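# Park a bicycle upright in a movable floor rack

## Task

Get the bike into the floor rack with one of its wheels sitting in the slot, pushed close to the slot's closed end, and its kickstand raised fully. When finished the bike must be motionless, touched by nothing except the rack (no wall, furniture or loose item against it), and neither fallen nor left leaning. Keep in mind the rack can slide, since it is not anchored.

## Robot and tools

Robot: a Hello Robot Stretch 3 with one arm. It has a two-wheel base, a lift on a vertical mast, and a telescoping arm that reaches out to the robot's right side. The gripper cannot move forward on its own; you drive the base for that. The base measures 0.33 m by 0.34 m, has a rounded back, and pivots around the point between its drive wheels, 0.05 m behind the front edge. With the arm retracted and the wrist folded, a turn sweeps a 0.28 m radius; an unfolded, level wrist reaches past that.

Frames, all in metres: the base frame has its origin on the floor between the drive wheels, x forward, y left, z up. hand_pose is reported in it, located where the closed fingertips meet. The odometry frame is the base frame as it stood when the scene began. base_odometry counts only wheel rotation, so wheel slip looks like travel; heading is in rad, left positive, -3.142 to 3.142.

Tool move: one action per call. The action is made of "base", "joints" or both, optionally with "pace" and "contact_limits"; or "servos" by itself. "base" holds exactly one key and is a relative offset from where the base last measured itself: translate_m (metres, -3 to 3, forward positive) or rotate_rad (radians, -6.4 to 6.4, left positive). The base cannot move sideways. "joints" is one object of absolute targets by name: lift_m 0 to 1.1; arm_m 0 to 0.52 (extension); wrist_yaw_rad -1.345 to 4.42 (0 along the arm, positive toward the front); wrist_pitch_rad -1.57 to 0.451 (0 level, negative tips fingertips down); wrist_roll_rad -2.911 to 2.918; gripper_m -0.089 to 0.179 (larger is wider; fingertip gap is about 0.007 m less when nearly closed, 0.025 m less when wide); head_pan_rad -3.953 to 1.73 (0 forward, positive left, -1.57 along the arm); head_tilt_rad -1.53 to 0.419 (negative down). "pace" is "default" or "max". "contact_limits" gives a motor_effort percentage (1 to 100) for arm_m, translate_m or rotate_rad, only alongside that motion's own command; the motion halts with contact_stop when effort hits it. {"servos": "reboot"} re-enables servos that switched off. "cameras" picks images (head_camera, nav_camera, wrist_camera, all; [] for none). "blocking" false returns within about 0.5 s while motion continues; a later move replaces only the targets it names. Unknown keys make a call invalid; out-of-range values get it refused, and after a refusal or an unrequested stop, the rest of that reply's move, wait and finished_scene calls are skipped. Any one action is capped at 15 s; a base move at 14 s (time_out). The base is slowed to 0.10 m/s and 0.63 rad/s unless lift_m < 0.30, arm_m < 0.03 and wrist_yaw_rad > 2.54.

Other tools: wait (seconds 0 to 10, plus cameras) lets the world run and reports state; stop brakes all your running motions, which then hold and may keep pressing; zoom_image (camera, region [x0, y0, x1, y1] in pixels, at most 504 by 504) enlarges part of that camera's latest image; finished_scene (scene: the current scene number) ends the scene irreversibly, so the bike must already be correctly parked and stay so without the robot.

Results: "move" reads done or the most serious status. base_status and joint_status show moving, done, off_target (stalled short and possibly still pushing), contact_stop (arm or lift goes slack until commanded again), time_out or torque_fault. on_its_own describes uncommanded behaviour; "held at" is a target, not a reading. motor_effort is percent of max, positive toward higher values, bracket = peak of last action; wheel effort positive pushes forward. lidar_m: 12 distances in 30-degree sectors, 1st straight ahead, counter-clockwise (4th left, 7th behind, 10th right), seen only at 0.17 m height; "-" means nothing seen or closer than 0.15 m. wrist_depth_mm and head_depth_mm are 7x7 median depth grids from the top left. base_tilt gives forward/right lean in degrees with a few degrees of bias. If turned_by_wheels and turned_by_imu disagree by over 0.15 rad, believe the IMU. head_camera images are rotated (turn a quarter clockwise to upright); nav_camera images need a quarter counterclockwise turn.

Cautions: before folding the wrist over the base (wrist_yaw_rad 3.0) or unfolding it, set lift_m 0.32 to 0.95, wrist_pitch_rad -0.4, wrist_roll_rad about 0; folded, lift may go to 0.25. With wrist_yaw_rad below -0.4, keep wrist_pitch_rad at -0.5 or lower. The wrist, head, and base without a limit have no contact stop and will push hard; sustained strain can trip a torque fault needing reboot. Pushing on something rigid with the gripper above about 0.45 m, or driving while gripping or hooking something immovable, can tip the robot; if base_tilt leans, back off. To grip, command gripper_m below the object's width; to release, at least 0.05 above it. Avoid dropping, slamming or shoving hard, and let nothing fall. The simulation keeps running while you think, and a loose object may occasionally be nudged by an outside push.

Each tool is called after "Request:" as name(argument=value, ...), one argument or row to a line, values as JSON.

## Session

Request:
move(
  cameras=["all"],
)

Scene clock: 0.00 s.
base_odometry: x=+0.000 y=+0.000 heading=+0.000
turned_by_wheels: +0.000
turned_by_imu: +0.000
base_tilt: forward=+2.3 right=-0.8
lidar_m: 2.11 1.12 0.71 0.65 0.65 0.80 1.59 1.62 2.01 1.44 1.81 2.32
head_depth_mm: 1952 2347 2305 2306 2284 2285 2264 / 1989 2271 2277 2246 2244 2245 2219 / 1983 2199 2208 2204 2205 2192 2170 / 1993 2179 2162 2163 2163 2146 2127 / 1982 2124 2114 2098 2114 2090 2093 / 1975 2088 2079 2073 2059 2059 2044 / 1986 2027 2030 2026 2014 1990 1998
base_status: not commanded
joint_positions: lift_m=+0.494 arm_m=+0.000 wrist_yaw_rad=+2.994 wrist_pitch_rad=-0.352 wrist_roll_rad=+0.000 gripper_m=+0.037 head_pan_rad=+0.000 head_tilt_rad=-0.004
joint_status: not commanded
measured_speeds: all 0
motor_effort: left_wheel=+1.2 right_wheel=+0.9 lift_m=+25.2 arm_m=-1.7 wrist_yaw_rad=-0.1 wrist_pitch_rad=+2.3 wrist_roll_rad=+0.0 gripper_m=+0.1 head_pan_rad=+0.2 head_tilt_rad=+1.6
hand_pose: x=+0.0129 y=+0.0847 z=+0.5222 quat_wxyz=(+0.175, +0.703, +0.072, +0.685) (m; base frame)
wrist_depth_mm: 134 137 607 667 723 800 870 / 570 144 652 727 772 838 969 / 595 155 695 762 856 930 - / 641 170 741 835 912 - - / 682 697 192 842 149 863 816 / 753 771 199 138 127 745 721 / 742 767 235 677 679 623 626
pictures: head_camera (sideways), nav_camera (sideways), wrist_camera
camera_calibration:
head_camera: T_world_to_cam=[[0.0322318, -0.022879, -0.999219, 1.31962], [0.0312147, 0.999273, -0.0218734, 0.0295829], [0.998993, -0.0304853, 0.0329225, -0.0929973], [0, 0, 0, 1]] pos_world=[0.0494467, -0.00220492, 1.32229]
nav_camera: T_world_to_cam=[[-0.00951974, -0.0594131, 0.998188, -1.25925], [0.036939, -0.997573, -0.0590242, 0.123169], [0.999272, 0.0363102, 0.0116913, -0.0647853], [0, 0, 0, 1]] pos_world=[0.0482006, 0.0504064, 1.265]
wrist_camera: T_world_to_cam=[[0.978944, -0.15796, -0.129295, 0.0840929], [-0.189739, -0.470536, -0.861739, 0.524587], [0.0752824, 0.868127, -0.4906, 0.344791], [0, 0, 0, 1]] pos_world=[-0.00874421, -0.0392021, 0.632085]

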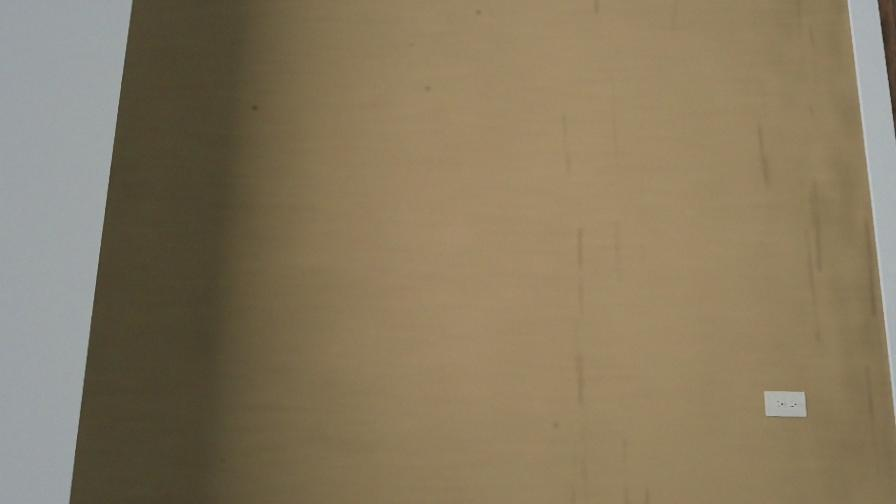

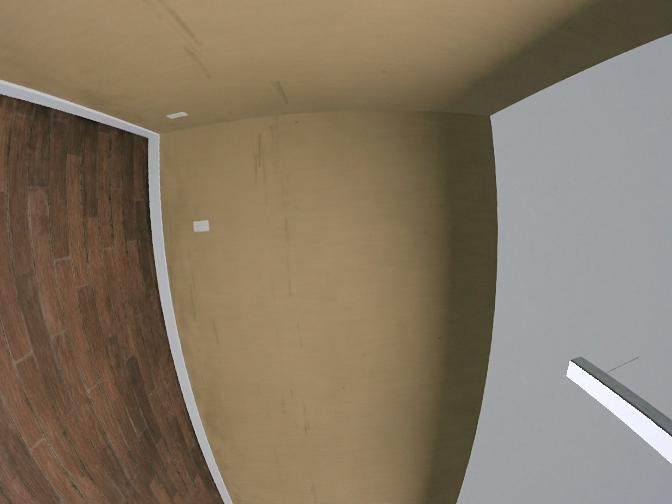

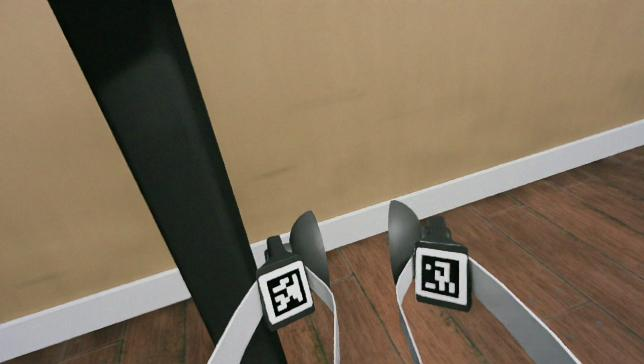

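Look around.

Request:
move(
  joints={"head_pan_rad": -1.57, "head_tilt_rad": -0.6},
  pace="max",
  cameras=["head_camera","nav_camera"],
)

Request:
move(
  joints={"head_pan_rad": -3.3, "head_tilt_rad": -0.6},
  pace="max",
  cameras=["head_camera","nav_camera"],
)

Scene clock: 4.57 s.
move: done
base_odometry: x=+0.000 y=+0.000 heading=+0.000
turned_by_wheels: +0.000
turned_by_imu: -0.001
base_tilt: forward=+2.4 right=-0.9
lidar_m: 2.11 1.12 0.71 0.65 0.65 0.80 1.59 1.63 2.02 1.44 1.81 2.32
head_depth_mm: 3183 3306 3246 2528 1907 1577 1318 / 3847 - 3520 2482 1922 1570 1311 / 3817 - 3494 2469 1912 1563 1313 / 3755 - 3483 2462 1907 1557 1310 / 3653 - 3444 2463 1843 1549 1308 / 3644 3936 3405 2101 1870 1548 1297 / 3578 3797 3402 2193 1868 1544 1301
base_status: not commanded
joint_positions: lift_m=+0.494 arm_m=+0.000 wrist_yaw_rad=+2.994 wrist_pitch_rad=-0.352 wrist_roll_rad=+0.000 gripper_m=+0.037 head_pan_rad=-1.564 head_tilt_rad=-0.592
joint_status: all done
measured_speeds: all 0
motor_effort: left_wheel=+1.3(1.4) right_wheel=+0.7(1.2) lift_m=+23.6(24.2) arm_m=-8.0(8.0) wrist_yaw_rad=+0.7(1.5) wrist_pitch_rad=+2.0(2.8) wrist_roll_rad=-0.2(0.3) gripper_m=+0.5(1.2) head_pan_rad=-3.2(4.0) head_tilt_rad=-3.5(5.2)
hand_pose: x=+0.0129 y=+0.0847 z=+0.5222 quat_wxyz=(+0.175, +0.703, +0.072, +0.685) (m; base frame)
wrist_depth_mm: 134 137 614 664 715 788 865 / 564 145 656 717 781 843 929 / 599 154 688 760 848 920 - / 650 169 730 842 907 - - / 685 696 193 819 149 871 868 / 696 789 199 138 127 754 711 / 763 804 236 679 677 615 636
pictures: head_camera (sideways), nav_camera (sideways)
camera_calibration:
head_camera: T_world_to_cam=[[-0.026285, 0.527368, -0.84923, 1.12398], [0.999342, -0.00737496, -0.035511, 0.0414094], [-0.0249904, -0.849605, -0.526827, 0.641787], [0, 0, 0, 1]] pos_world=[0.00420012, -0.0471788, 1.2941]
nav_camera: T_world_to_cam=[[-0.0558869, -0.546224, 0.835773, -1.0468], [-0.997565, -0.00443745, -0.0696058, 0.143205], [0.0417291, -0.837627, -0.544646, 0.665136], [0, 0, 0, 1]] pos_world=[0.0565984, -0.0140173, 1.24712]

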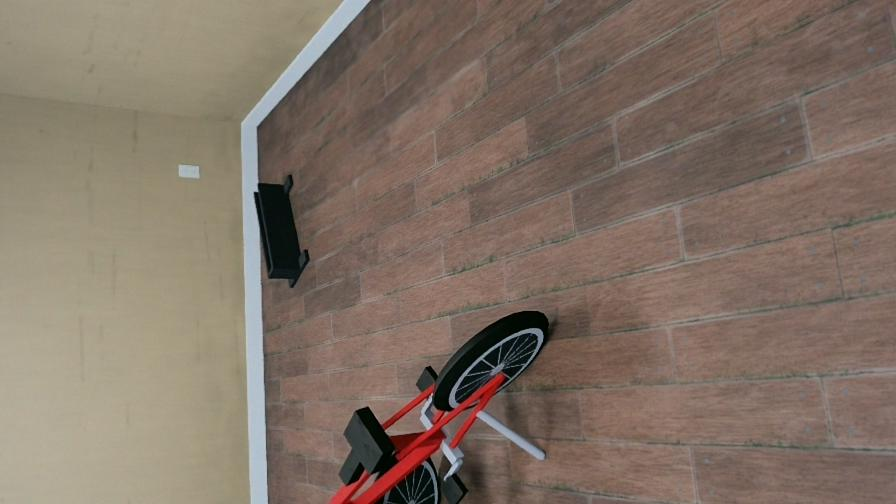

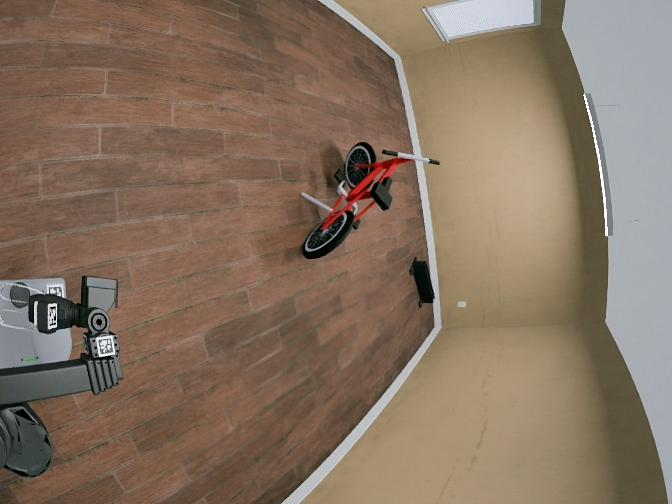

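Scene clock: 5.63 s.
move: done
base_odometry: x=+0.000 y=+0.000 heading=+0.000
turned_by_wheels: +0.000
turned_by_imu: +0.000
base_tilt: forward=+2.3 right=-0.8
lidar_m: 2.11 1.12 0.71 0.65 0.65 0.80 1.59 1.63 2.01 1.44 1.80 2.32
head_depth_mm: 934 975 1022 1069 1127 1190 1240 / 1087 1149 1209 1279 1362 1439 1311 / 1301 1387 1487 1585 1712 1562 1313 / 1494 1655 1797 2001 1907 1553 1313 / 1482 1614 1783 1985 1906 1545 1305 / 1423 1562 1711 1888 1879 1544 1301 / 1363 1478 1626 1792 1881 1537 1300
base_status: not commanded
joint_positions: lift_m=+0.494 arm_m=+0.000 wrist_yaw_rad=+2.994 wrist_pitch_rad=-0.352 wrist_roll_rad=+0.000 gripper_m=+0.037 head_pan_rad=-3.294 head_tilt_rad=-0.593
joint_status: all done
measured_speeds: all 0
motor_effort: left_wheel=+1.1(1.4) right_wheel=+0.9(1.1) lift_m=+22.9(23.6) arm_m=-9.5(10.1) wrist_yaw_rad=+0.2(1.1) wrist_pitch_rad=+2.6(2.8) wrist_roll_rad=+0.1(0.3) gripper_m=-0.3(1.2) head_pan_rad=-2.1(4.1) head_tilt_rad=-2.9(6.2)
hand_pose: x=+0.0129 y=+0.0847 z=+0.5222 quat_wxyz=(+0.175, +0.703, +0.072, +0.685) (m; base frame)
wrist_depth_mm: 135 136 606 652 744 790 892 / 547 144 643 699 784 869 968 / 600 155 684 760 855 950 - / 634 170 732 824 914 - - / 678 694 192 819 149 875 834 / 725 785 201 138 126 735 693 / 747 773 235 692 669 632 640
pictures: head_camera (sideways), nav_camera (sideways)
camera_calibration:
head_camera: T_world_to_cam=[[0.525449, -0.0577494, -0.848863, 1.12013], [-0.165699, -0.985536, -0.0355207, 0.0485287], [-0.834534, 0.15932, -0.527418, 0.647494], [0, 0, 0, 1]] pos_world=[-0.0401754, 0.00935505, 1.29406]
nav_camera: T_world_to_cam=[[-0.53103, 0.14187, 0.835392, -1.04341], [0.153826, 0.985643, -0.0696044, 0.13618], [-0.833274, 0.0915434, -0.545229, 0.671232], [0, 0, 0, 1]] pos_world=[-0.0157086, -0.047643, 1.24711]

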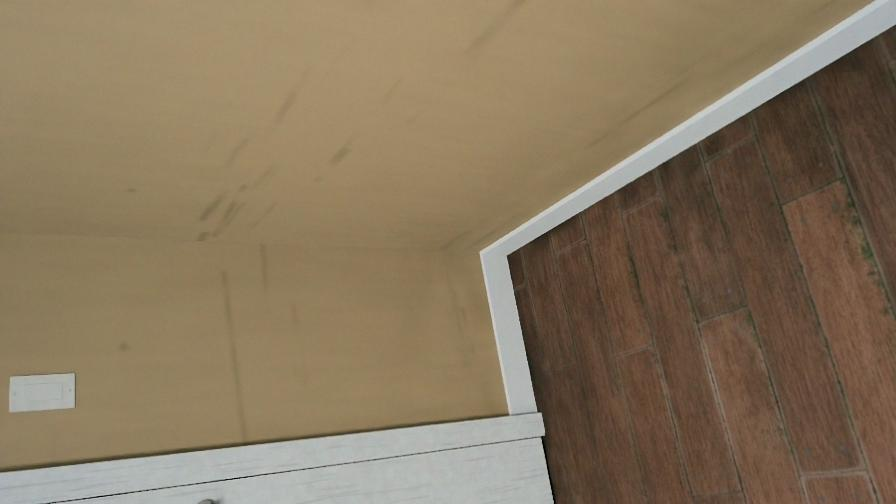

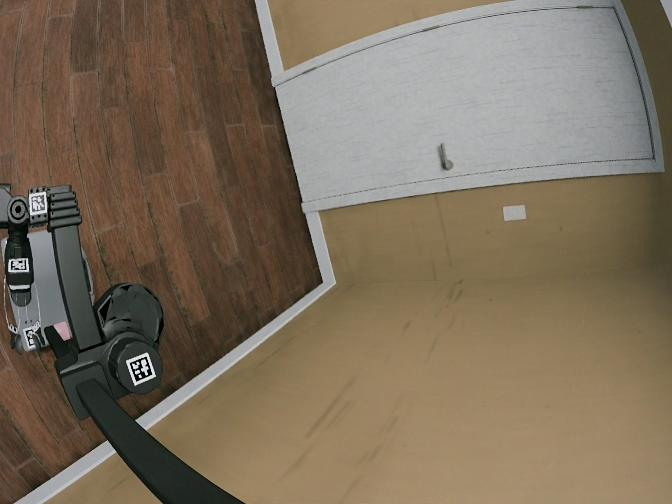

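Request:
move(
  base={"rotate_rad": -1.672},
  joints={"lift_m": 0.27, "head_pan_rad": 0.3, "head_tilt_rad": -0.6},
  pace="max",
)

Scene clock: 99.73 s.
move: done
base_odometry: x=+0.000 y=+0.000 heading=-1.672
turned_by_wheels: -1.672
turned_by_imu: -1.660
base_tilt: forward=+2.3 right=-0.8
lidar_m: 1.44 1.57 2.44 2.11 1.30 0.75 0.65 0.65 0.75 1.31 1.62 1.89
head_depth_mm: 3601 3999 3597 2492 1930 1577 1319 / 3624 - 3531 2486 1926 1561 1314 / 3637 - 3464 2447 1906 1556 1306 / 3725 - 3468 1991 1857 1545 1310 / 3715 3972 3433 2227 1891 1551 1303 / 3698 3936 2300 2325 1895 1548 1301 / 3724 3984 3370 2402 1888 1538 1293
base_status: done
joint_positions: lift_m=+0.270 arm_m=+0.000 wrist_yaw_rad=+2.994 wrist_pitch_rad=-0.353 wrist_roll_rad=+0.000 gripper_m=+0.037 head_pan_rad=+0.295 head_tilt_rad=-0.593
joint_status: all done
measured_speeds: all 0
motor_effort: left_wheel=+4.2(13.4) right_wheel=-3.5(9.7) lift_m=+25.9(26.0) arm_m=-17.0(19.1) wrist_yaw_rad=-1.4(1.6) wrist_pitch_rad=+2.3(2.9) wrist_roll_rad=-0.1(0.3) gripper_m=-0.5(1.4) head_pan_rad=+3.1(4.8) head_tilt_rad=-3.3(6.2)
hand_pose: x=+0.0129 y=+0.0846 z=+0.2975 quat_wxyz=(+0.176, +0.703, +0.073, +0.685) (m; base frame)
wrist_depth_mm: 136 137 - - - - - / - 145 - - - - - / - 155 - - 958 878 792 / 986 169 752 791 730 682 643 / 768 675 192 577 149 567 543 / 607 580 200 137 126 474 465 / 514 495 125 270 414 396 410
pictures: head_camera (sideways), nav_camera (sideways), wrist_camera
camera_calibration:
head_camera: T_world_to_cam=[[-0.498996, -0.175272, -0.848695, 1.12616], [-0.276867, 0.960251, -0.0355251, 0.0492125], [0.821187, 0.217248, -0.527688, 0.637746], [0, 0, 0, 1]] pos_world=[0.0518671, 0.0115791, 1.29405]
nav_camera: T_world_to_cam=[[0.540406, 0.101839, 0.835218, -1.04972], [0.287585, -0.955222, -0.0696037, 0.135363], [0.790731, 0.277811, -0.545496, 0.661672], [0, 0, 0, 1]] pos_world=[0.00514053, 0.0523837, 1.2471]
wrist_camera: T_world_to_cam=[[0.978925, -0.158088, -0.129283, 0.0550496], [-0.189866, -0.471387, -0.861246, 0.330844], [0.0752108, 0.867642, -0.491469, 0.234952], [0, 0, 0, 1]] pos_world=[-0.00874429, -0.0391962, 0.407526]

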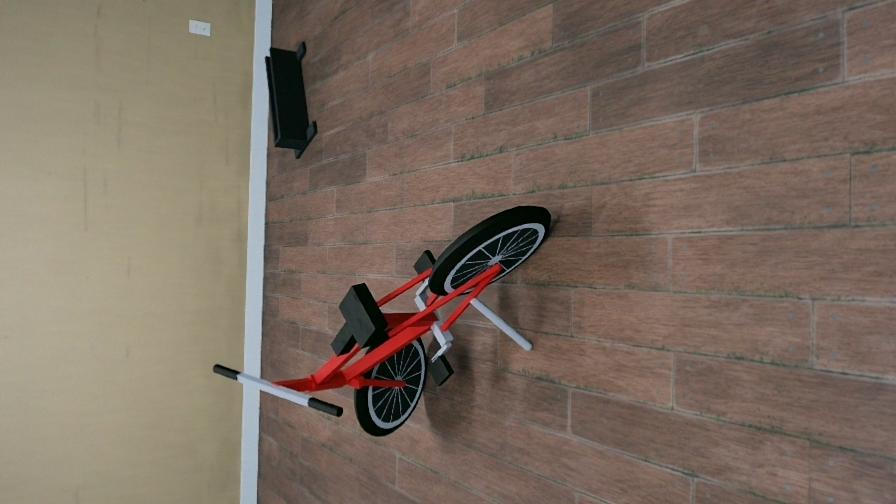

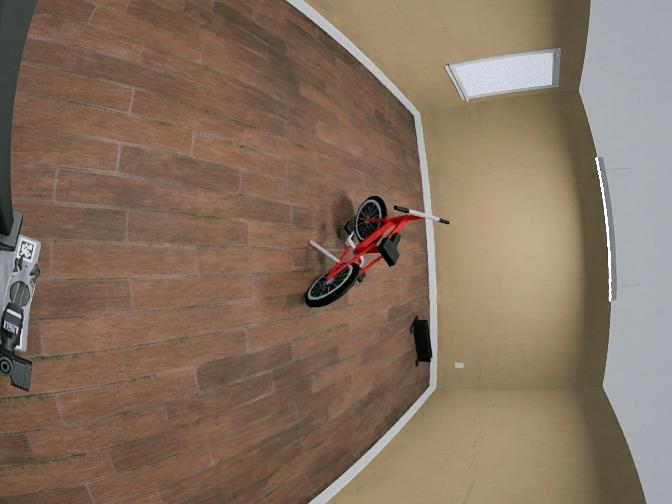

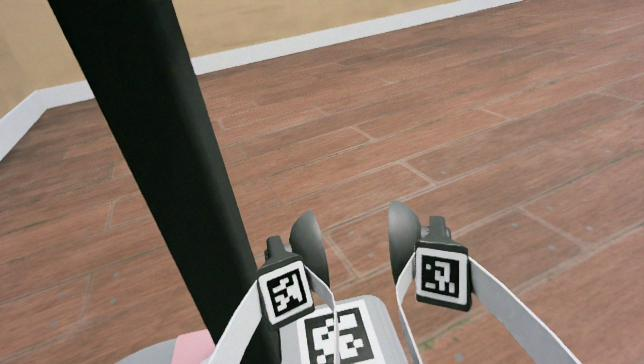

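Request:
zoom_image(
  camera="head_camera",
  region=[240, 20, 340, 180],
)

Request:
zoom_image(
  camera="head_camera",
  region=[200, 190, 600, 460],
)

Scaled by 3.150 from the camera's 896x504 image, which has a finer 1280x720 frame.

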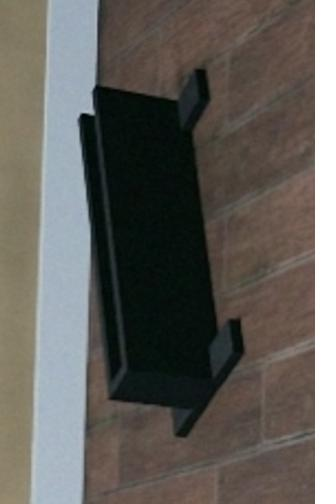

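Scaled by 1.260 from the camera's 896x504 image, which has a finer 1280x720 frame.

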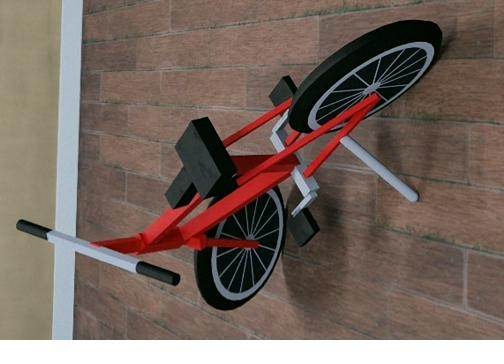

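Request:
move(
  base={"rotate_rad": -0.06},
  pace="max",
  cameras=[],
)

Request:
move(
  base={"translate_m": 2.2},
  joints={"head_pan_rad": 0.0},
  pace="max",
)

Scene clock: 109.77 s.
move: done
base_odometry: x=+0.000 y=+0.000 heading=-1.732
turned_by_wheels: -0.060
turned_by_imu: -0.060
base_tilt: forward=+2.3 right=-0.8
lidar_m: 1.44 1.50 2.53 2.12 1.46 0.78 0.65 0.65 0.73 1.19 1.61 1.83
head_depth_mm: 3725 - 3632 2482 1926 1562 1317 / 3686 - 3577 2494 1928 1564 1323 / 3659 - 3516 2484 1908 1564 1316 / 3721 - 3481 2457 1832 1562 1314 / 3669 - 3458 2051 1882 1536 1310 / 3571 3943 3030 2233 1894 1542 1303 / 3602 3893 3398 2345 1878 1546 1295
base_status: done
joint_positions: lift_m=+0.270 arm_m=+0.000 wrist_yaw_rad=+2.994 wrist_pitch_rad=-0.353 wrist_roll_rad=+0.000 gripper_m=+0.037 head_pan_rad=+0.295 head_tilt_rad=-0.593
joint_status: not commanded
measured_speeds: all 0
motor_effort: left_wheel=+2.6(10.5) right_wheel=-3.7(8.8) lift_m=+28.4(28.8) arm_m=-10.9(12.1) wrist_yaw_rad=-1.2(1.4) wrist_pitch_rad=+2.4(3.1) wrist_roll_rad=+0.1(0.2) gripper_m=+0.4(1.2) head_pan_rad=+2.2(3.2) head_tilt_rad=-3.5(3.9)
hand_pose: x=+0.0129 y=+0.0846 z=+0.2975 quat_wxyz=(+0.176, +0.703, +0.073, +0.685) (m; base frame)
wrist_depth_mm: 136 137 - - - - - / - 145 - - - - - / - 156 - - 936 899 820 / 976 170 761 761 744 708 659 / 776 672 191 576 148 566 546 / 605 575 201 138 126 479 470 / 502 495 125 266 419 395 411
pictures: none
No camera images: "cameras" was empty.

Scene clock: 118.53 s.
move: done
base_odometry: x=-0.352 y=-2.172 heading=-1.732
turned_by_wheels: +0.000
turned_by_imu: +0.007
base_tilt: forward=+2.3 right=-0.8
lidar_m: 1.76 2.01 2.27 0.88 0.78 0.77 2.73 2.07 1.14 0.96 0.95 1.08
head_depth_mm: 1403 1453 1536 1621 1690 1581 1327 / 1634 1742 1827 1924 1876 1572 1318 / 1911 2033 2246 2286 1925 1568 1308 / 1872 2052 2276 2414 1905 1548 1311 / 1799 1985 2182 2337 1862 1544 1299 / 1749 1932 2116 2257 1778 1535 1300 / 1694 1855 2045 2228 1710 1538 1294
base_status: done
joint_positions: lift_m=+0.270 arm_m=+0.000 wrist_yaw_rad=+2.994 wrist_pitch_rad=-0.353 wrist_roll_rad=+0.000 gripper_m=+0.037 head_pan_rad=+0.005 head_tilt_rad=-0.593
joint_status: all done
measured_speeds: all 0
motor_effort: left_wheel=+2.3(12.7) right_wheel=+1.5(8.4) lift_m=+26.1(28.2) arm_m=+2.5(11.0) wrist_yaw_rad=+1.2(1.5) wrist_pitch_rad=+2.4(3.1) wrist_roll_rad=+0.0(0.3) gripper_m=+0.0(1.5) head_pan_rad=-2.6(4.3) head_tilt_rad=-3.2(4.1)
hand_pose: x=+0.0129 y=+0.0846 z=+0.2975 quat_wxyz=(+0.176, +0.703, +0.073, +0.685) (m; base frame)
wrist_depth_mm: 137 137 - - - - - / - 144 - - - - - / 753 155 - - 943 911 818 / 966 170 748 781 741 692 653 / 753 654 194 598 148 574 541 / 617 570 201 139 126 475 462 / 515 494 125 267 420 394 412
pictures: head_camera (sideways), nav_camera (sideways), wrist_camera
camera_calibration:
head_camera: T_world_to_cam=[[-0.528567, -0.0257491, -0.848501, 1.12609], [0.00835351, 0.999334, -0.0355301, 0.0474792], [0.84885, -0.025868, -0.528, 0.637982], [0, 0, 0, 1]] pos_world=[0.053266, -0.00194848, 1.29403]
nav_camera: T_world_to_cam=[[0.547321, -0.0564423, 0.835018, -1.0495], [0.00331547, -0.997569, -0.069603, 0.137096], [0.836916, 0.0408636, -0.545803, 0.66179], [0, 0, 0, 1]] pos_world=[0.0200936, 0.0504835, 1.2471]
wrist_camera: T_world_to_cam=[[0.978925, -0.158088, -0.129282, 0.0550495], [-0.189866, -0.471387, -0.861246, 0.330843], [0.0752106, 0.867642, -0.491469, 0.234952], [0, 0, 0, 1]] pos_world=[-0.00874432, -0.0391963, 0.407526]

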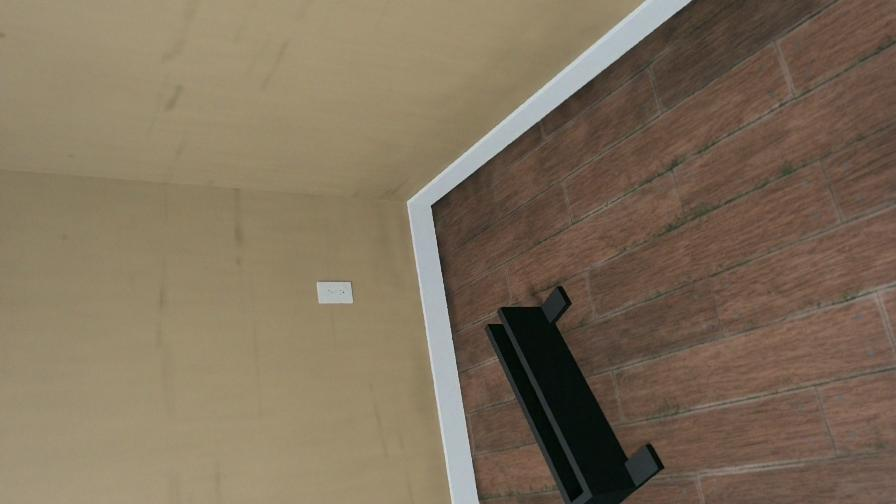

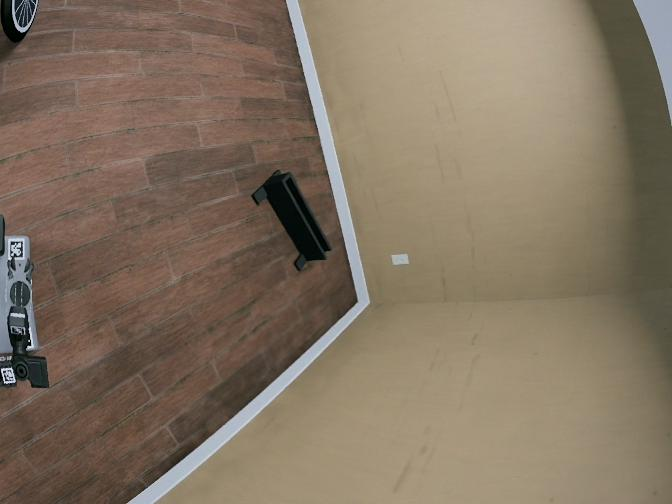

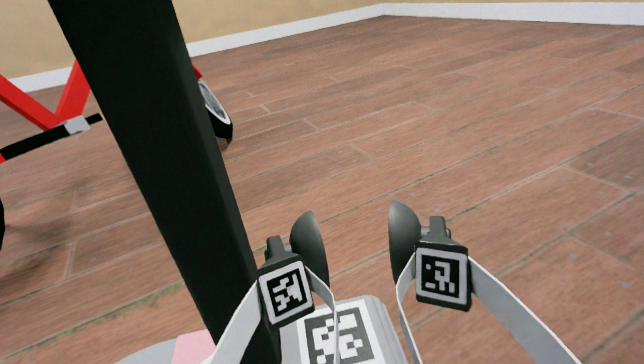

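Request:
move(
  base={"rotate_rad": 0.28},
  pace="max",
  cameras=[],
)

Request:
move(
  base={"translate_m": 0.9},
  pace="max",
  cameras=[],
)

Request:
move(
  base={"rotate_rad": 1.45},
  joints={"head_pan_rad": -1.57, "head_tilt_rad": -0.85, "lift_m": 0.5},
  pace="max",
)

Scene clock: 140.87 s.
move: done
base_odometry: x=-0.352 y=-2.172 heading=-1.452
turned_by_wheels: +0.280
turned_by_imu: +0.276
base_tilt: forward=+2.3 right=-0.8
lidar_m: 2.01 2.07 2.77 0.87 0.77 0.78 2.72 1.41 1.00 0.95 0.99 1.31
head_depth_mm: 1804 1978 2169 2318 1925 1576 1325 / 1775 1959 2155 2345 1929 1572 1316 / 1766 1932 2152 2337 1856 1553 1313 / 1764 1925 2140 2303 1800 1559 1307 / 1761 1917 2120 2278 1767 1547 1308 / 1744 1907 2087 2256 1874 1542 1292 / 1718 1910 2081 2263 1870 1545 1295
base_status: done
joint_positions: lift_m=+0.270 arm_m=+0.000 wrist_yaw_rad=+2.994 wrist_pitch_rad=-0.353 wrist_roll_rad=+0.000 gripper_m=+0.037 head_pan_rad=+0.005 head_tilt_rad=-0.593
joint_status: not commanded
measured_speeds: all 0
motor_effort: left_wheel=-1.2(9.6) right_wheel=+4.0(11.4) lift_m=+27.4(28.8) arm_m=+8.8(9.0) wrist_yaw_rad=+0.7(1.2) wrist_pitch_rad=+2.9(3.0) wrist_roll_rad=+0.0(0.3) gripper_m=+0.9(1.1) head_pan_rad=-2.2(2.8) head_tilt_rad=-2.6(3.7)
hand_pose: x=+0.0129 y=+0.0846 z=+0.2975 quat_wxyz=(+0.176, +0.703, +0.073, +0.685) (m; base frame)
wrist_depth_mm: 136 137 917 - - - - / 629 144 - - - - - / 622 156 - - 941 893 814 / 658 171 753 806 743 685 647 / 674 671 193 585 149 575 548 / 604 573 201 139 126 471 466 / 517 494 125 266 413 400 407
pictures: none
No camera images: "cameras" was empty.

Scene clock: 145.20 s.
move: done
base_odometry: x=-0.246 y=-3.065 heading=-1.452
turned_by_wheels: +0.000
turned_by_imu: +0.002
base_tilt: forward=+2.3 right=-0.8
lidar_m: 1.12 1.16 1.55 2.82 1.23 1.24 3.59 1.36 0.97 0.93 0.96 1.18
head_depth_mm: 973 1067 1184 1323 1504 1569 1321 / 966 1060 1172 1309 1478 1571 1234 / 961 1056 1162 1308 1464 1557 1318 / 954 1048 1158 1288 1449 1540 1307 / 948 1040 1148 1279 1446 1547 1305 / 943 1033 1136 1268 1440 1545 1303 / 938 1027 1129 1256 1429 1540 1296
base_status: done
joint_positions: lift_m=+0.270 arm_m=+0.000 wrist_yaw_rad=+2.994 wrist_pitch_rad=-0.353 wrist_roll_rad=+0.000 gripper_m=+0.037 head_pan_rad=+0.005 head_tilt_rad=-0.594
joint_status: not commanded
measured_speeds: all 0
motor_effort: left_wheel=-0.4(9.4) right_wheel=+5.2(12.4) lift_m=+25.9(27.7) arm_m=+13.4(13.6) wrist_yaw_rad=+0.2(1.7) wrist_pitch_rad=+2.4(3.1) wrist_roll_rad=+0.1(0.3) gripper_m=+0.2(1.5) head_pan_rad=-2.1(3.0) head_tilt_rad=-3.3(3.7)
hand_pose: x=+0.0129 y=+0.0846 z=+0.2975 quat_wxyz=(+0.176, +0.703, +0.073, +0.685) (m; base frame)
wrist_depth_mm: 136 137 - - - - - / - 144 - - - - - / - 155 - - 943 851 814 / - 170 730 783 727 688 658 / 758 652 191 581 148 574 548 / 615 577 201 137 126 482 458 / 516 498 125 266 412 401 408
pictures: none
No camera images: "cameras" was empty.

Scene clock: 148.03 s.
move: done
base_odometry: x=-0.246 y=-3.065 heading=-0.002
turned_by_wheels: +1.450
turned_by_imu: +1.439
base_tilt: forward=+2.3 right=-0.8
lidar_m: 2.81 1.35 1.24 1.53 1.57 1.01 0.93 0.93 1.15 1.12 1.13 1.40
head_depth_mm: 1081 1237 1459 1722 1544 1337 1187 / 1058 1219 1427 1682 1538 1314 1185 / 1045 1197 1401 1661 1531 1284 1173 / 1021 1175 1372 1645 1525 1250 1172 / 1009 1148 1329 1590 1522 1228 1143 / 990 1130 1301 1547 1511 1320 1144 / 976 1109 1283 1520 1499 1312 1158
base_status: done
joint_positions: lift_m=+0.500 arm_m=+0.000 wrist_yaw_rad=+2.994 wrist_pitch_rad=-0.354 wrist_roll_rad=+0.000 gripper_m=+0.037 head_pan_rad=-1.565 head_tilt_rad=-0.840
joint_status: all done
measured_speeds: all 0
motor_effort: left_wheel=+0.3(9.7) right_wheel=+3.7(12.4) lift_m=+27.3(30.7) arm_m=+10.2(14.1) wrist_yaw_rad=+0.0(1.7) wrist_pitch_rad=+2.9(3.2) wrist_roll_rad=+0.0(0.3) gripper_m=+0.1(1.3) head_pan_rad=-2.6(4.2) head_tilt_rad=-4.9(8.0)
hand_pose: x=+0.0129 y=+0.0845 z=+0.5274 quat_wxyz=(+0.176, +0.703, +0.073, +0.685) (m; base frame)
wrist_depth_mm: 136 137 - - - - - / - 145 - - - - - / - 155 - - - - - / - 170 - - - - - / - - 192 903 149 888 836 / 971 908 200 134 126 726 740 / 780 776 236 684 679 626 631
pictures: head_camera (sideways), nav_camera (sideways), wrist_camera
camera_calibration:
head_camera: T_world_to_cam=[[-0.0273626, 0.719447, -0.694009, 0.921652], [0.999284, 0.00152533, -0.0378174, 0.0444005], [-0.026149, -0.694546, -0.718973, 0.891745], [0, 0, 0, 1]] pos_world=[0.00416832, -0.0437894, 1.28245]
nav_camera: T_world_to_cam=[[-0.0548376, -0.734426, 0.676469, -0.839168], [-0.997672, 0.0127893, -0.0669907, 0.139779], [0.0405482, -0.678568, -0.733418, 0.910696], [0, 0, 0, 1]] pos_world=[0.0565086, -0.000126063, 1.24496]
wrist_camera: T_world_to_cam=[[0.978915, -0.158156, -0.129276, 0.08477], [-0.189933, -0.471836, -0.860986, 0.5287], [0.0751731, 0.867385, -0.491926, 0.348257], [0, 0, 0, 1]] pos_world=[-0.00874434, -0.0392067, 0.637479]

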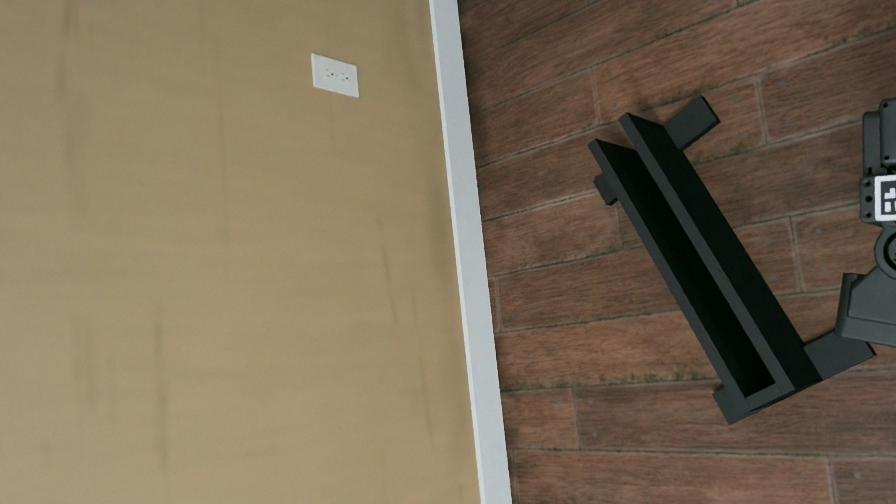

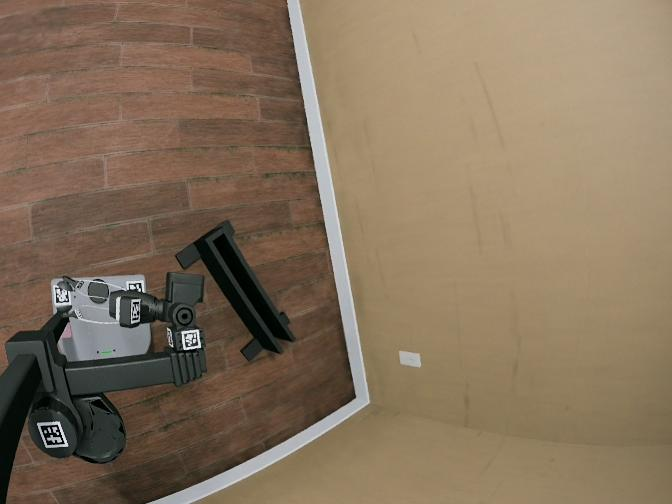

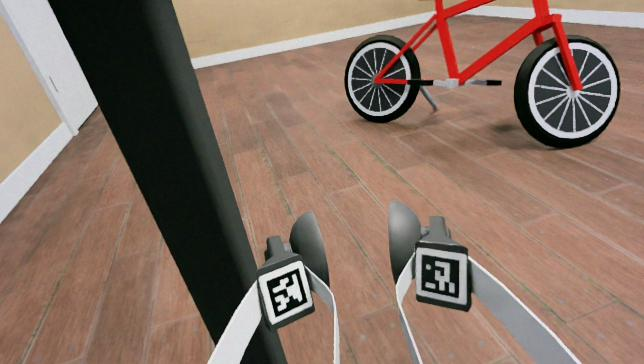

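Request:
zoom_image(
  camera="head_camera",
  region=[570, 80, 890, 440],
)

Scaled by 1.400 from the camera's 896x504 image, which has a finer 1280x720 frame.

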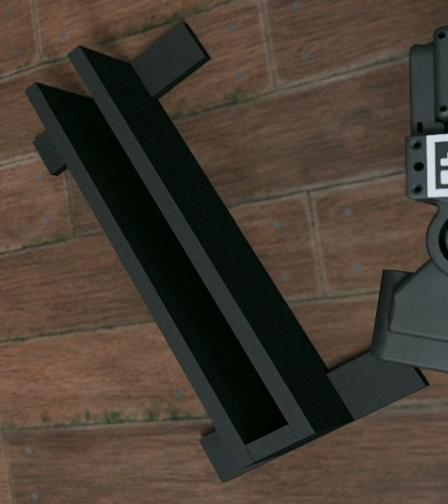

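Request:
move(
  base={"translate_m": -0.01},
  joints={"wrist_yaw_rad": 0.0, "wrist_pitch_rad": -0.4, "gripper_m": 0.179},
  pace="max",
  cameras=[],
)

Request:
move(
  joints={"arm_m": 0.473, "wrist_pitch_rad": -1.55, "wrist_roll_rad": -1.01},
  pace="max",
)

Scene clock: 173.07 s.
move: done
base_odometry: x=-0.256 y=-3.065 heading=-0.002
turned_by_wheels: +0.000
turned_by_imu: -0.001
base_tilt: forward=+2.4 right=-0.8
lidar_m: 2.82 1.35 1.24 1.54 1.55 1.01 0.92 0.92 1.14 1.13 1.13 1.39
head_depth_mm: 1086 1237 1468 1709 1548 1346 1186 / 1061 1215 1435 1687 1539 1319 1188 / 1040 1201 1411 1662 1539 1271 1179 / 1027 1178 1375 1638 1532 1245 593 / 1009 1152 1339 1588 1515 1192 1142 / 989 1124 1306 1547 1510 1314 1139 / 977 1110 1277 1515 1503 1320 1159
base_status: done
joint_positions: lift_m=+0.500 arm_m=+0.000 wrist_yaw_rad=+0.002 wrist_pitch_rad=-0.411 wrist_roll_rad=+0.000 gripper_m=+0.179 head_pan_rad=-1.565 head_tilt_rad=-0.840
joint_status: all done
measured_speeds: all 0
motor_effort: left_wheel=-3.2(6.7) right_wheel=-1.2(3.3) lift_m=+24.0(25.4) arm_m=-3.1(3.3) wrist_yaw_rad=-1.6(3.4) wrist_pitch_rad=+1.8(4.3) wrist_roll_rad=+0.2(0.3) gripper_m=+1.6(82.9) head_pan_rad=-2.1(2.8) head_tilt_rad=-4.8(5.4)
hand_pose: x=-0.0211 y=-0.3703 z=+0.5143 quat_wxyz=(+0.693, +0.145, -0.692, -0.144) (m; base frame)
wrist_depth_mm: 735 734 771 - - 860 907 / 754 - - - - - 961 / - - - - - - 958 / - - - - - - 931 / 998 - 966 916 872 802 130 / 900 141 832 782 587 652 114 / 766 121 706 537 561 627 593
pictures: none
No camera images: "cameras" was empty.

Scene clock: 175.53 s.
move: done
base_odometry: x=-0.256 y=-3.065 heading=-0.002
turned_by_wheels: +0.000
turned_by_imu: -0.001
base_tilt: forward=+2.3 right=-0.8
lidar_m: 2.81 1.35 1.24 1.55 1.55 1.00 0.92 0.92 1.14 1.12 1.14 1.40
head_depth_mm: 1079 1240 1461 1723 1547 1342 1187 / 1062 1222 1435 1683 1537 1317 1127 / 1048 1201 1395 847 720 608 1122 / 1030 1172 1365 833 1464 1241 1171 / 1007 1147 1334 1559 1492 1200 1147 / 992 1127 1315 1539 1516 1313 1142 / 979 1112 1277 1518 1499 1313 1156
base_status: not commanded
joint_positions: lift_m=+0.500 arm_m=+0.473 wrist_yaw_rad=-0.001 wrist_pitch_rad=-1.543 wrist_roll_rad=-1.006 gripper_m=+0.179 head_pan_rad=-1.565 head_tilt_rad=-0.840
joint_status: all done
measured_speeds: all 0
motor_effort: left_wheel=-3.5(3.5) right_wheel=-0.5(1.4) lift_m=+23.7(24.1) arm_m=+18.7(21.2) wrist_yaw_rad=+0.3(2.2) wrist_pitch_rad=-0.9(3.3) wrist_roll_rad=-1.1(4.9) gripper_m=+0.1(1.8) head_pan_rad=-1.9(2.6) head_tilt_rad=-5.2(5.5)
hand_pose: x=-0.0215 y=-0.6012 z=+0.3819 quat_wxyz=(+0.688, +0.670, -0.200, -0.195) (m; base frame)
wrist_depth_mm: 504 506 497 507 500 493 495 / 521 522 519 512 508 511 511 / 546 425 454 522 528 519 517 / 562 542 445 513 504 509 532 / 566 567 558 424 471 492 130 / 586 141 575 562 574 444 114 / 601 121 599 593 582 576 573
pictures: head_camera (sideways), nav_camera (sideways), wrist_camera
camera_calibration:
head_camera: T_world_to_cam=[[-0.0271097, 0.719574, -0.693886, 0.921491], [0.999284, 0.00117952, -0.0378182, 0.0444015], [-0.0263946, -0.694414, -0.719091, 0.8919], [0, 0, 0, 1]] pos_world=[0.00415286, -0.0437854, 1.28245]
nav_camera: T_world_to_cam=[[-0.0550958, -0.734522, 0.676344, -0.839004], [-0.997667, 0.0131524, -0.0669875, 0.139775], [0.0403083, -0.678457, -0.733533, 0.910847], [0, 0, 0, 1]] pos_world=[0.0565085, -0.000134144, 1.24496]
wrist_camera: T_world_to_cam=[[-0.638181, -0.769791, -0.0121146, -0.455962], [-0.762452, 0.629759, 0.148561, 0.337805], [-0.106732, 0.104046, -0.988829, 0.601027], [0, 0, 0, 1]] pos_world=[0.0307226, -0.626266, 0.538604]

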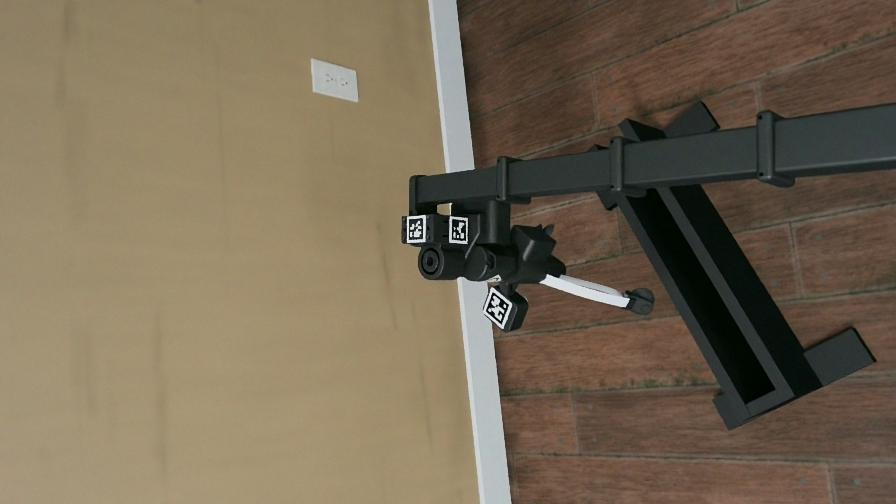

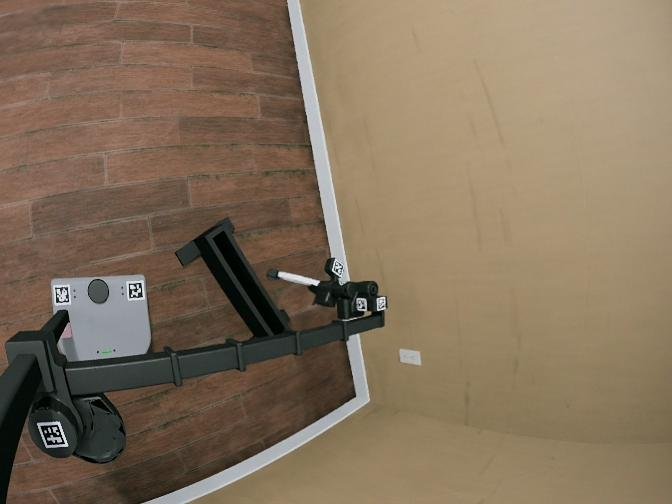

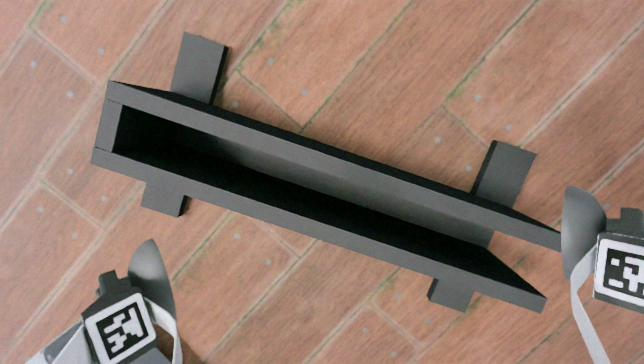

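Request:
move(
  joints={"wrist_roll_rad": 1.0},
  pace="max",
  cameras=["wrist_camera"],
)

Scene clock: 182.23 s.
move: done
base_odometry: x=-0.256 y=-3.065 heading=-0.002
turned_by_wheels: +0.000
turned_by_imu: -0.001
base_tilt: forward=+2.3 right=-0.8
lidar_m: 2.81 1.35 1.24 1.55 1.55 1.00 0.92 0.92 1.14 1.12 1.13 1.40
head_depth_mm: 1083 1245 1460 1736 1534 1332 1188 / 1061 1222 1430 1683 1532 1317 1127 / 1046 1193 1401 851 719 607 1126 / 1029 1174 1362 833 1468 1248 1166 / 1009 1154 1335 1592 1491 1211 1152 / 994 1127 1310 1551 1519 1321 1142 / 977 1114 1276 1513 1505 1316 1161
base_status: not commanded
joint_positions: lift_m=+0.500 arm_m=+0.473 wrist_yaw_rad=+0.000 wrist_pitch_rad=-1.543 wrist_roll_rad=+0.994 gripper_m=+0.179 head_pan_rad=-1.565 head_tilt_rad=-0.840
joint_status: all done
measured_speeds: all 0
motor_effort: left_wheel=-3.2(3.5) right_wheel=-0.8(1.2) lift_m=+26.6(26.9) arm_m=+16.4(17.4) wrist_yaw_rad=+0.6(1.9) wrist_pitch_rad=-1.3(2.1) wrist_roll_rad=+1.9(5.9) gripper_m=+0.6(1.8) head_pan_rad=-2.3(2.6) head_tilt_rad=-4.6(5.4)
hand_pose: x=-0.0216 y=-0.6009 z=+0.3819 quat_wxyz=(+0.204, +0.198, -0.687, -0.669) (m; base frame)
wrist_depth_mm: 521 520 506 498 498 484 493 / 543 523 530 504 500 512 505 / 548 536 540 539 516 515 523 / 560 561 543 539 542 536 525 / 588 564 563 558 543 551 129 / 593 142 593 565 531 554 115 / 596 122 600 584 551 578 487
pictures: wrist_camera
camera_calibration:
wrist_camera: T_world_to_cam=[[-0.434222, 0.898945, -0.0578682, 0.568719], [0.886047, 0.437807, 0.152468, 0.256303], [0.162396, 0.0149312, -0.986613, 0.552397], [0, 0, 0, 1]] pos_world=[-0.069853, -0.631706, 0.538835]

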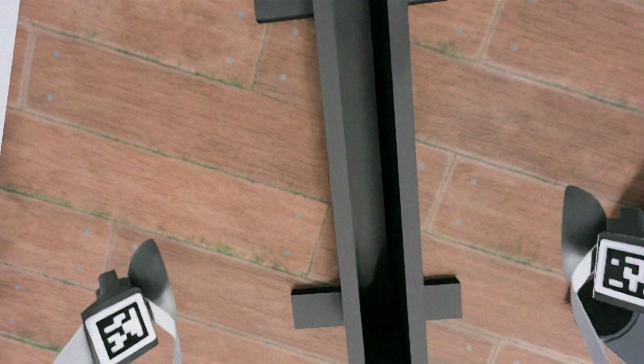

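Request:
move(
  joints={"arm_m": 0.458, "wrist_roll_rad": 0.93, "lift_m": 0.31},
  cameras=["wrist_camera", "head_camera"],
)

Scene clock: 205.20 s.
move: done
base_odometry: x=-0.256 y=-3.065 heading=-0.002
turned_by_wheels: +0.000
turned_by_imu: -0.001
base_tilt: forward=+2.3 right=-0.8
lidar_m: 2.81 1.35 1.24 1.55 1.56 1.00 0.91 0.92 1.14 1.13 1.13 1.40
head_depth_mm: 1083 1244 1470 1722 1554 1350 1192 / 1066 1228 1434 1703 1531 1324 1184 / 1042 1201 1403 1668 1327 851 703 / 1023 1173 1373 1621 968 1244 1173 / 1005 1151 1339 1604 1515 1211 1152 / 993 1139 1306 1549 1517 1320 1143 / 979 1114 1284 1514 1506 1304 1160
base_status: not commanded
joint_positions: lift_m=+0.310 arm_m=+0.458 wrist_yaw_rad=+0.000 wrist_pitch_rad=-1.543 wrist_roll_rad=+0.936 gripper_m=+0.179 head_pan_rad=-1.565 head_tilt_rad=-0.840
joint_status: all done
measured_speeds: all 0
motor_effort: left_wheel=-3.2(3.5) right_wheel=-0.9(1.3) lift_m=+22.9(27.5) arm_m=-16.6(20.2) wrist_yaw_rad=+0.3(1.6) wrist_pitch_rad=-1.4(2.2) wrist_roll_rad=-1.9(5.1) gripper_m=+0.7(2.0) head_pan_rad=-1.9(2.8) head_tilt_rad=-5.1(5.3)
hand_pose: x=-0.0216 y=-0.5858 z=+0.1919 quat_wxyz=(+0.224, +0.217, -0.681, -0.663) (m; base frame)
wrist_depth_mm: 336 334 334 321 224 314 316 / 350 341 335 324 271 330 324 / 356 352 352 337 283 334 334 / 364 363 356 293 242 343 339 / 374 373 365 351 245 349 127 / 383 142 375 363 253 365 114 / 395 121 392 370 258 368 368
pictures: head_camera (sideways), wrist_camera
camera_calibration:
head_camera: T_world_to_cam=[[-0.0271097, 0.719575, -0.693886, 0.921491], [0.999284, 0.00117953, -0.0378182, 0.0444015], [-0.0263946, -0.694414, -0.719091, 0.8919], [0, 0, 0, 1]] pos_world=[0.00415286, -0.0437854, 1.28245]
wrist_camera: T_world_to_cam=[[-0.486102, 0.872045, -0.0569412, 0.527146], [0.859192, 0.488808, 0.15118, 0.308237], [0.159669, 0.0245656, -0.986865, 0.370357], [0, 0, 0, 1]] pos_world=[-0.0677228, -0.619462, 0.348909]

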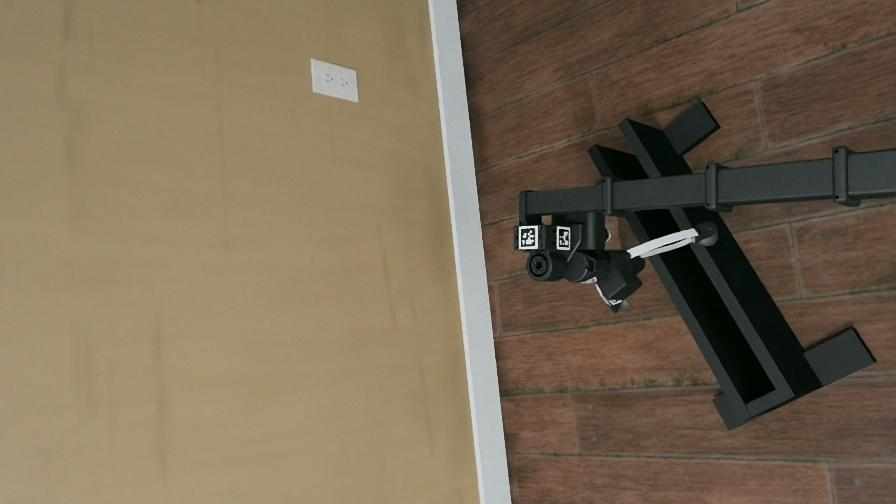

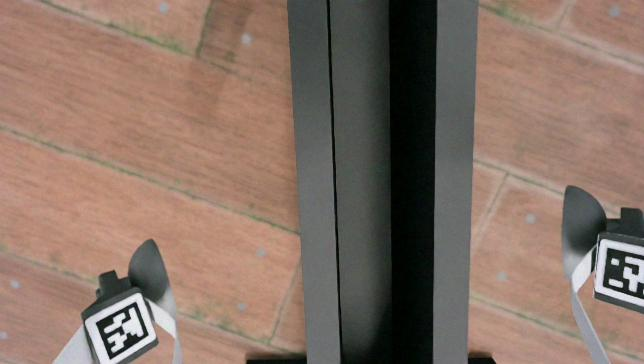

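Request:
move(
  base={"translate_m": -0.009},
  joints={"arm_m": 0.442},
  cameras=["wrist_camera"],
)

Request:
move(
  joints={"lift_m": 0.215},
  cameras=["wrist_camera", "head_camera"],
)

Scene clock: 216.40 s.
move: done
base_odometry: x=-0.265 y=-3.065 heading=-0.002
turned_by_wheels: +0.000
turned_by_imu: -0.001
base_tilt: forward=+2.3 right=-0.8
lidar_m: 2.81 1.35 1.25 1.55 1.54 0.99 0.91 0.91 1.13 1.12 1.14 1.40
head_depth_mm: 1083 1248 1465 1718 1543 1346 1185 / 1063 1224 1434 1680 1538 1318 1187 / 1045 1197 1397 1681 1322 848 701 / 1031 1176 1382 1641 957 1238 1163 / 1012 1157 1336 1600 1520 1216 1162 / 996 1133 1313 1553 1513 1322 1133 / 979 1112 1280 1529 1508 1319 1158
base_status: done
joint_positions: lift_m=+0.310 arm_m=+0.442 wrist_yaw_rad=+0.000 wrist_pitch_rad=-1.543 wrist_roll_rad=+0.936 gripper_m=+0.179 head_pan_rad=-1.565 head_tilt_rad=-0.840
joint_status: all done
measured_speeds: all 0
motor_effort: left_wheel=-3.1(6.4) right_wheel=-0.6(4.8) lift_m=+23.7(23.9) arm_m=-19.1(20.1) wrist_yaw_rad=+0.5(1.4) wrist_pitch_rad=-1.3(2.0) wrist_roll_rad=-2.1(2.2) gripper_m=+0.4(1.6) head_pan_rad=-2.2(2.7) head_tilt_rad=-5.1(5.3)
hand_pose: x=-0.0216 y=-0.5698 z=+0.1919 quat_wxyz=(+0.224, +0.217, -0.681, -0.663) (m; base frame)
wrist_depth_mm: 339 339 328 317 177 319 316 / 345 341 339 330 221 332 328 / 355 350 349 338 233 339 329 / 370 358 353 344 244 348 339 / 380 368 365 353 251 351 128 / 387 141 376 360 258 364 114 / 390 122 388 331 271 370 373
pictures: wrist_camera
camera_calibration:
wrist_camera: T_world_to_cam=[[-0.486272, 0.871951, -0.0569347, 0.513135], [0.859097, 0.488975, 0.151178, 0.300511], [0.159659, 0.0246013, -0.986866, 0.36998], [0, 0, 0, 1]] pos_world=[-0.0677154, -0.603473, 0.348905]

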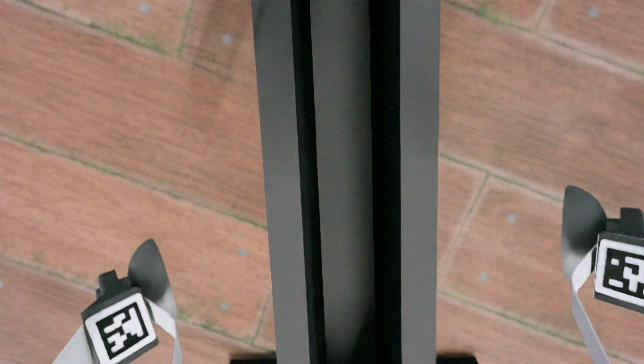

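Scene clock: 218.10 s.
move: done
base_odometry: x=-0.265 y=-3.065 heading=-0.002
turned_by_wheels: +0.000
turned_by_imu: +0.000
base_tilt: forward=+2.3 right=-0.8
lidar_m: 2.81 1.35 1.25 1.56 1.54 0.99 0.91 0.92 1.13 1.13 1.13 1.40
head_depth_mm: 1085 1242 1461 1719 1556 1336 1184 / 1065 1212 1439 1674 1534 1317 1180 / 1048 1195 1401 1675 1530 1246 817 / 1029 1175 1375 1635 1452 1216 1178 / 1015 1156 1336 1597 1520 1211 1145 / 995 1125 1317 1548 1513 1320 1132 / 978 1110 1280 1520 1511 1312 1161
base_status: not commanded
joint_positions: lift_m=+0.215 arm_m=+0.442 wrist_yaw_rad=+0.000 wrist_pitch_rad=-1.543 wrist_roll_rad=+0.936 gripper_m=+0.179 head_pan_rad=-1.565 head_tilt_rad=-0.840
joint_status: all done
measured_speeds: all 0
motor_effort: left_wheel=-3.2(3.4) right_wheel=-0.9(1.2) lift_m=+23.0(24.2) arm_m=-17.1(19.1) wrist_yaw_rad=-0.1(1.4) wrist_pitch_rad=-1.5(1.9) wrist_roll_rad=-1.8(2.2) gripper_m=+0.4(2.1) head_pan_rad=-2.2(2.6) head_tilt_rad=-4.4(5.4)
hand_pose: x=-0.0216 y=-0.5698 z=+0.0969 quat_wxyz=(+0.224, +0.217, -0.681, -0.663) (m; base frame)
wrist_depth_mm: 247 242 97 231 174 86 230 / 252 250 91 238 177 87 236 / 259 255 94 246 153 90 241 / 265 264 96 251 156 92 246 / 275 267 98 258 160 94 128 / 280 141 100 264 163 97 114 / 284 121 104 270 169 100 270
pictures: head_camera (sideways), wrist_camera
camera_calibration:
head_camera: T_world_to_cam=[[-0.0271096, 0.719574, -0.693886, 0.921491], [0.999284, 0.0011794, -0.0378182, 0.0444015], [-0.0263946, -0.694414, -0.719091, 0.8919], [0, 0, 0, 1]] pos_world=[0.00415286, -0.0437854, 1.28245]
wrist_camera: T_world_to_cam=[[-0.486272, 0.871951, -0.0569347, 0.507724], [0.859097, 0.488975, 0.151178, 0.31487], [0.159659, 0.0246012, -0.986866, 0.276234], [0, 0, 0, 1]] pos_world=[-0.0677154, -0.60347, 0.253911]

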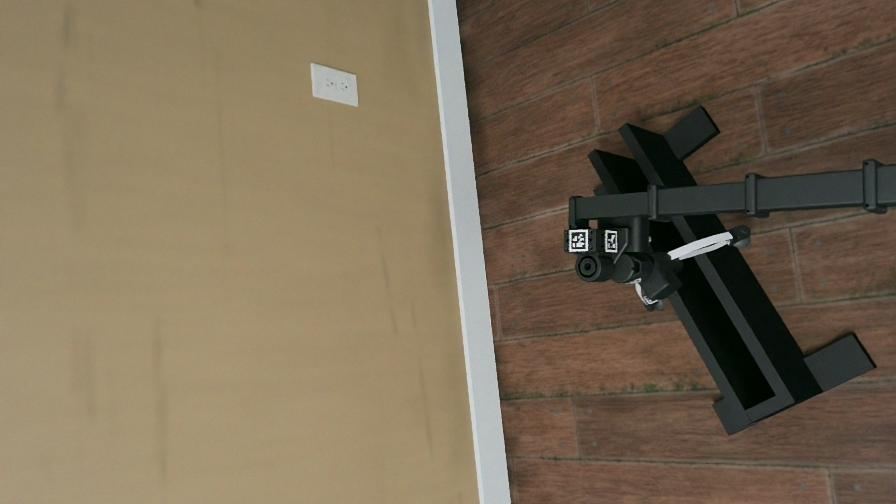

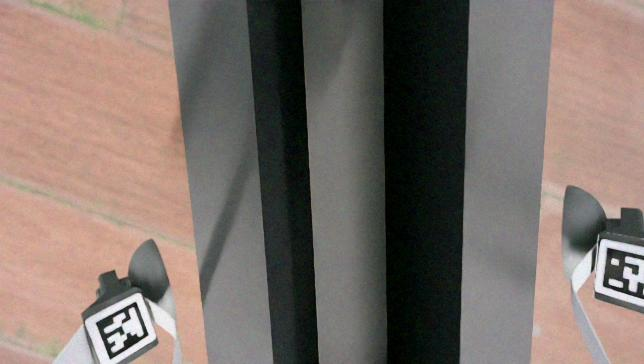

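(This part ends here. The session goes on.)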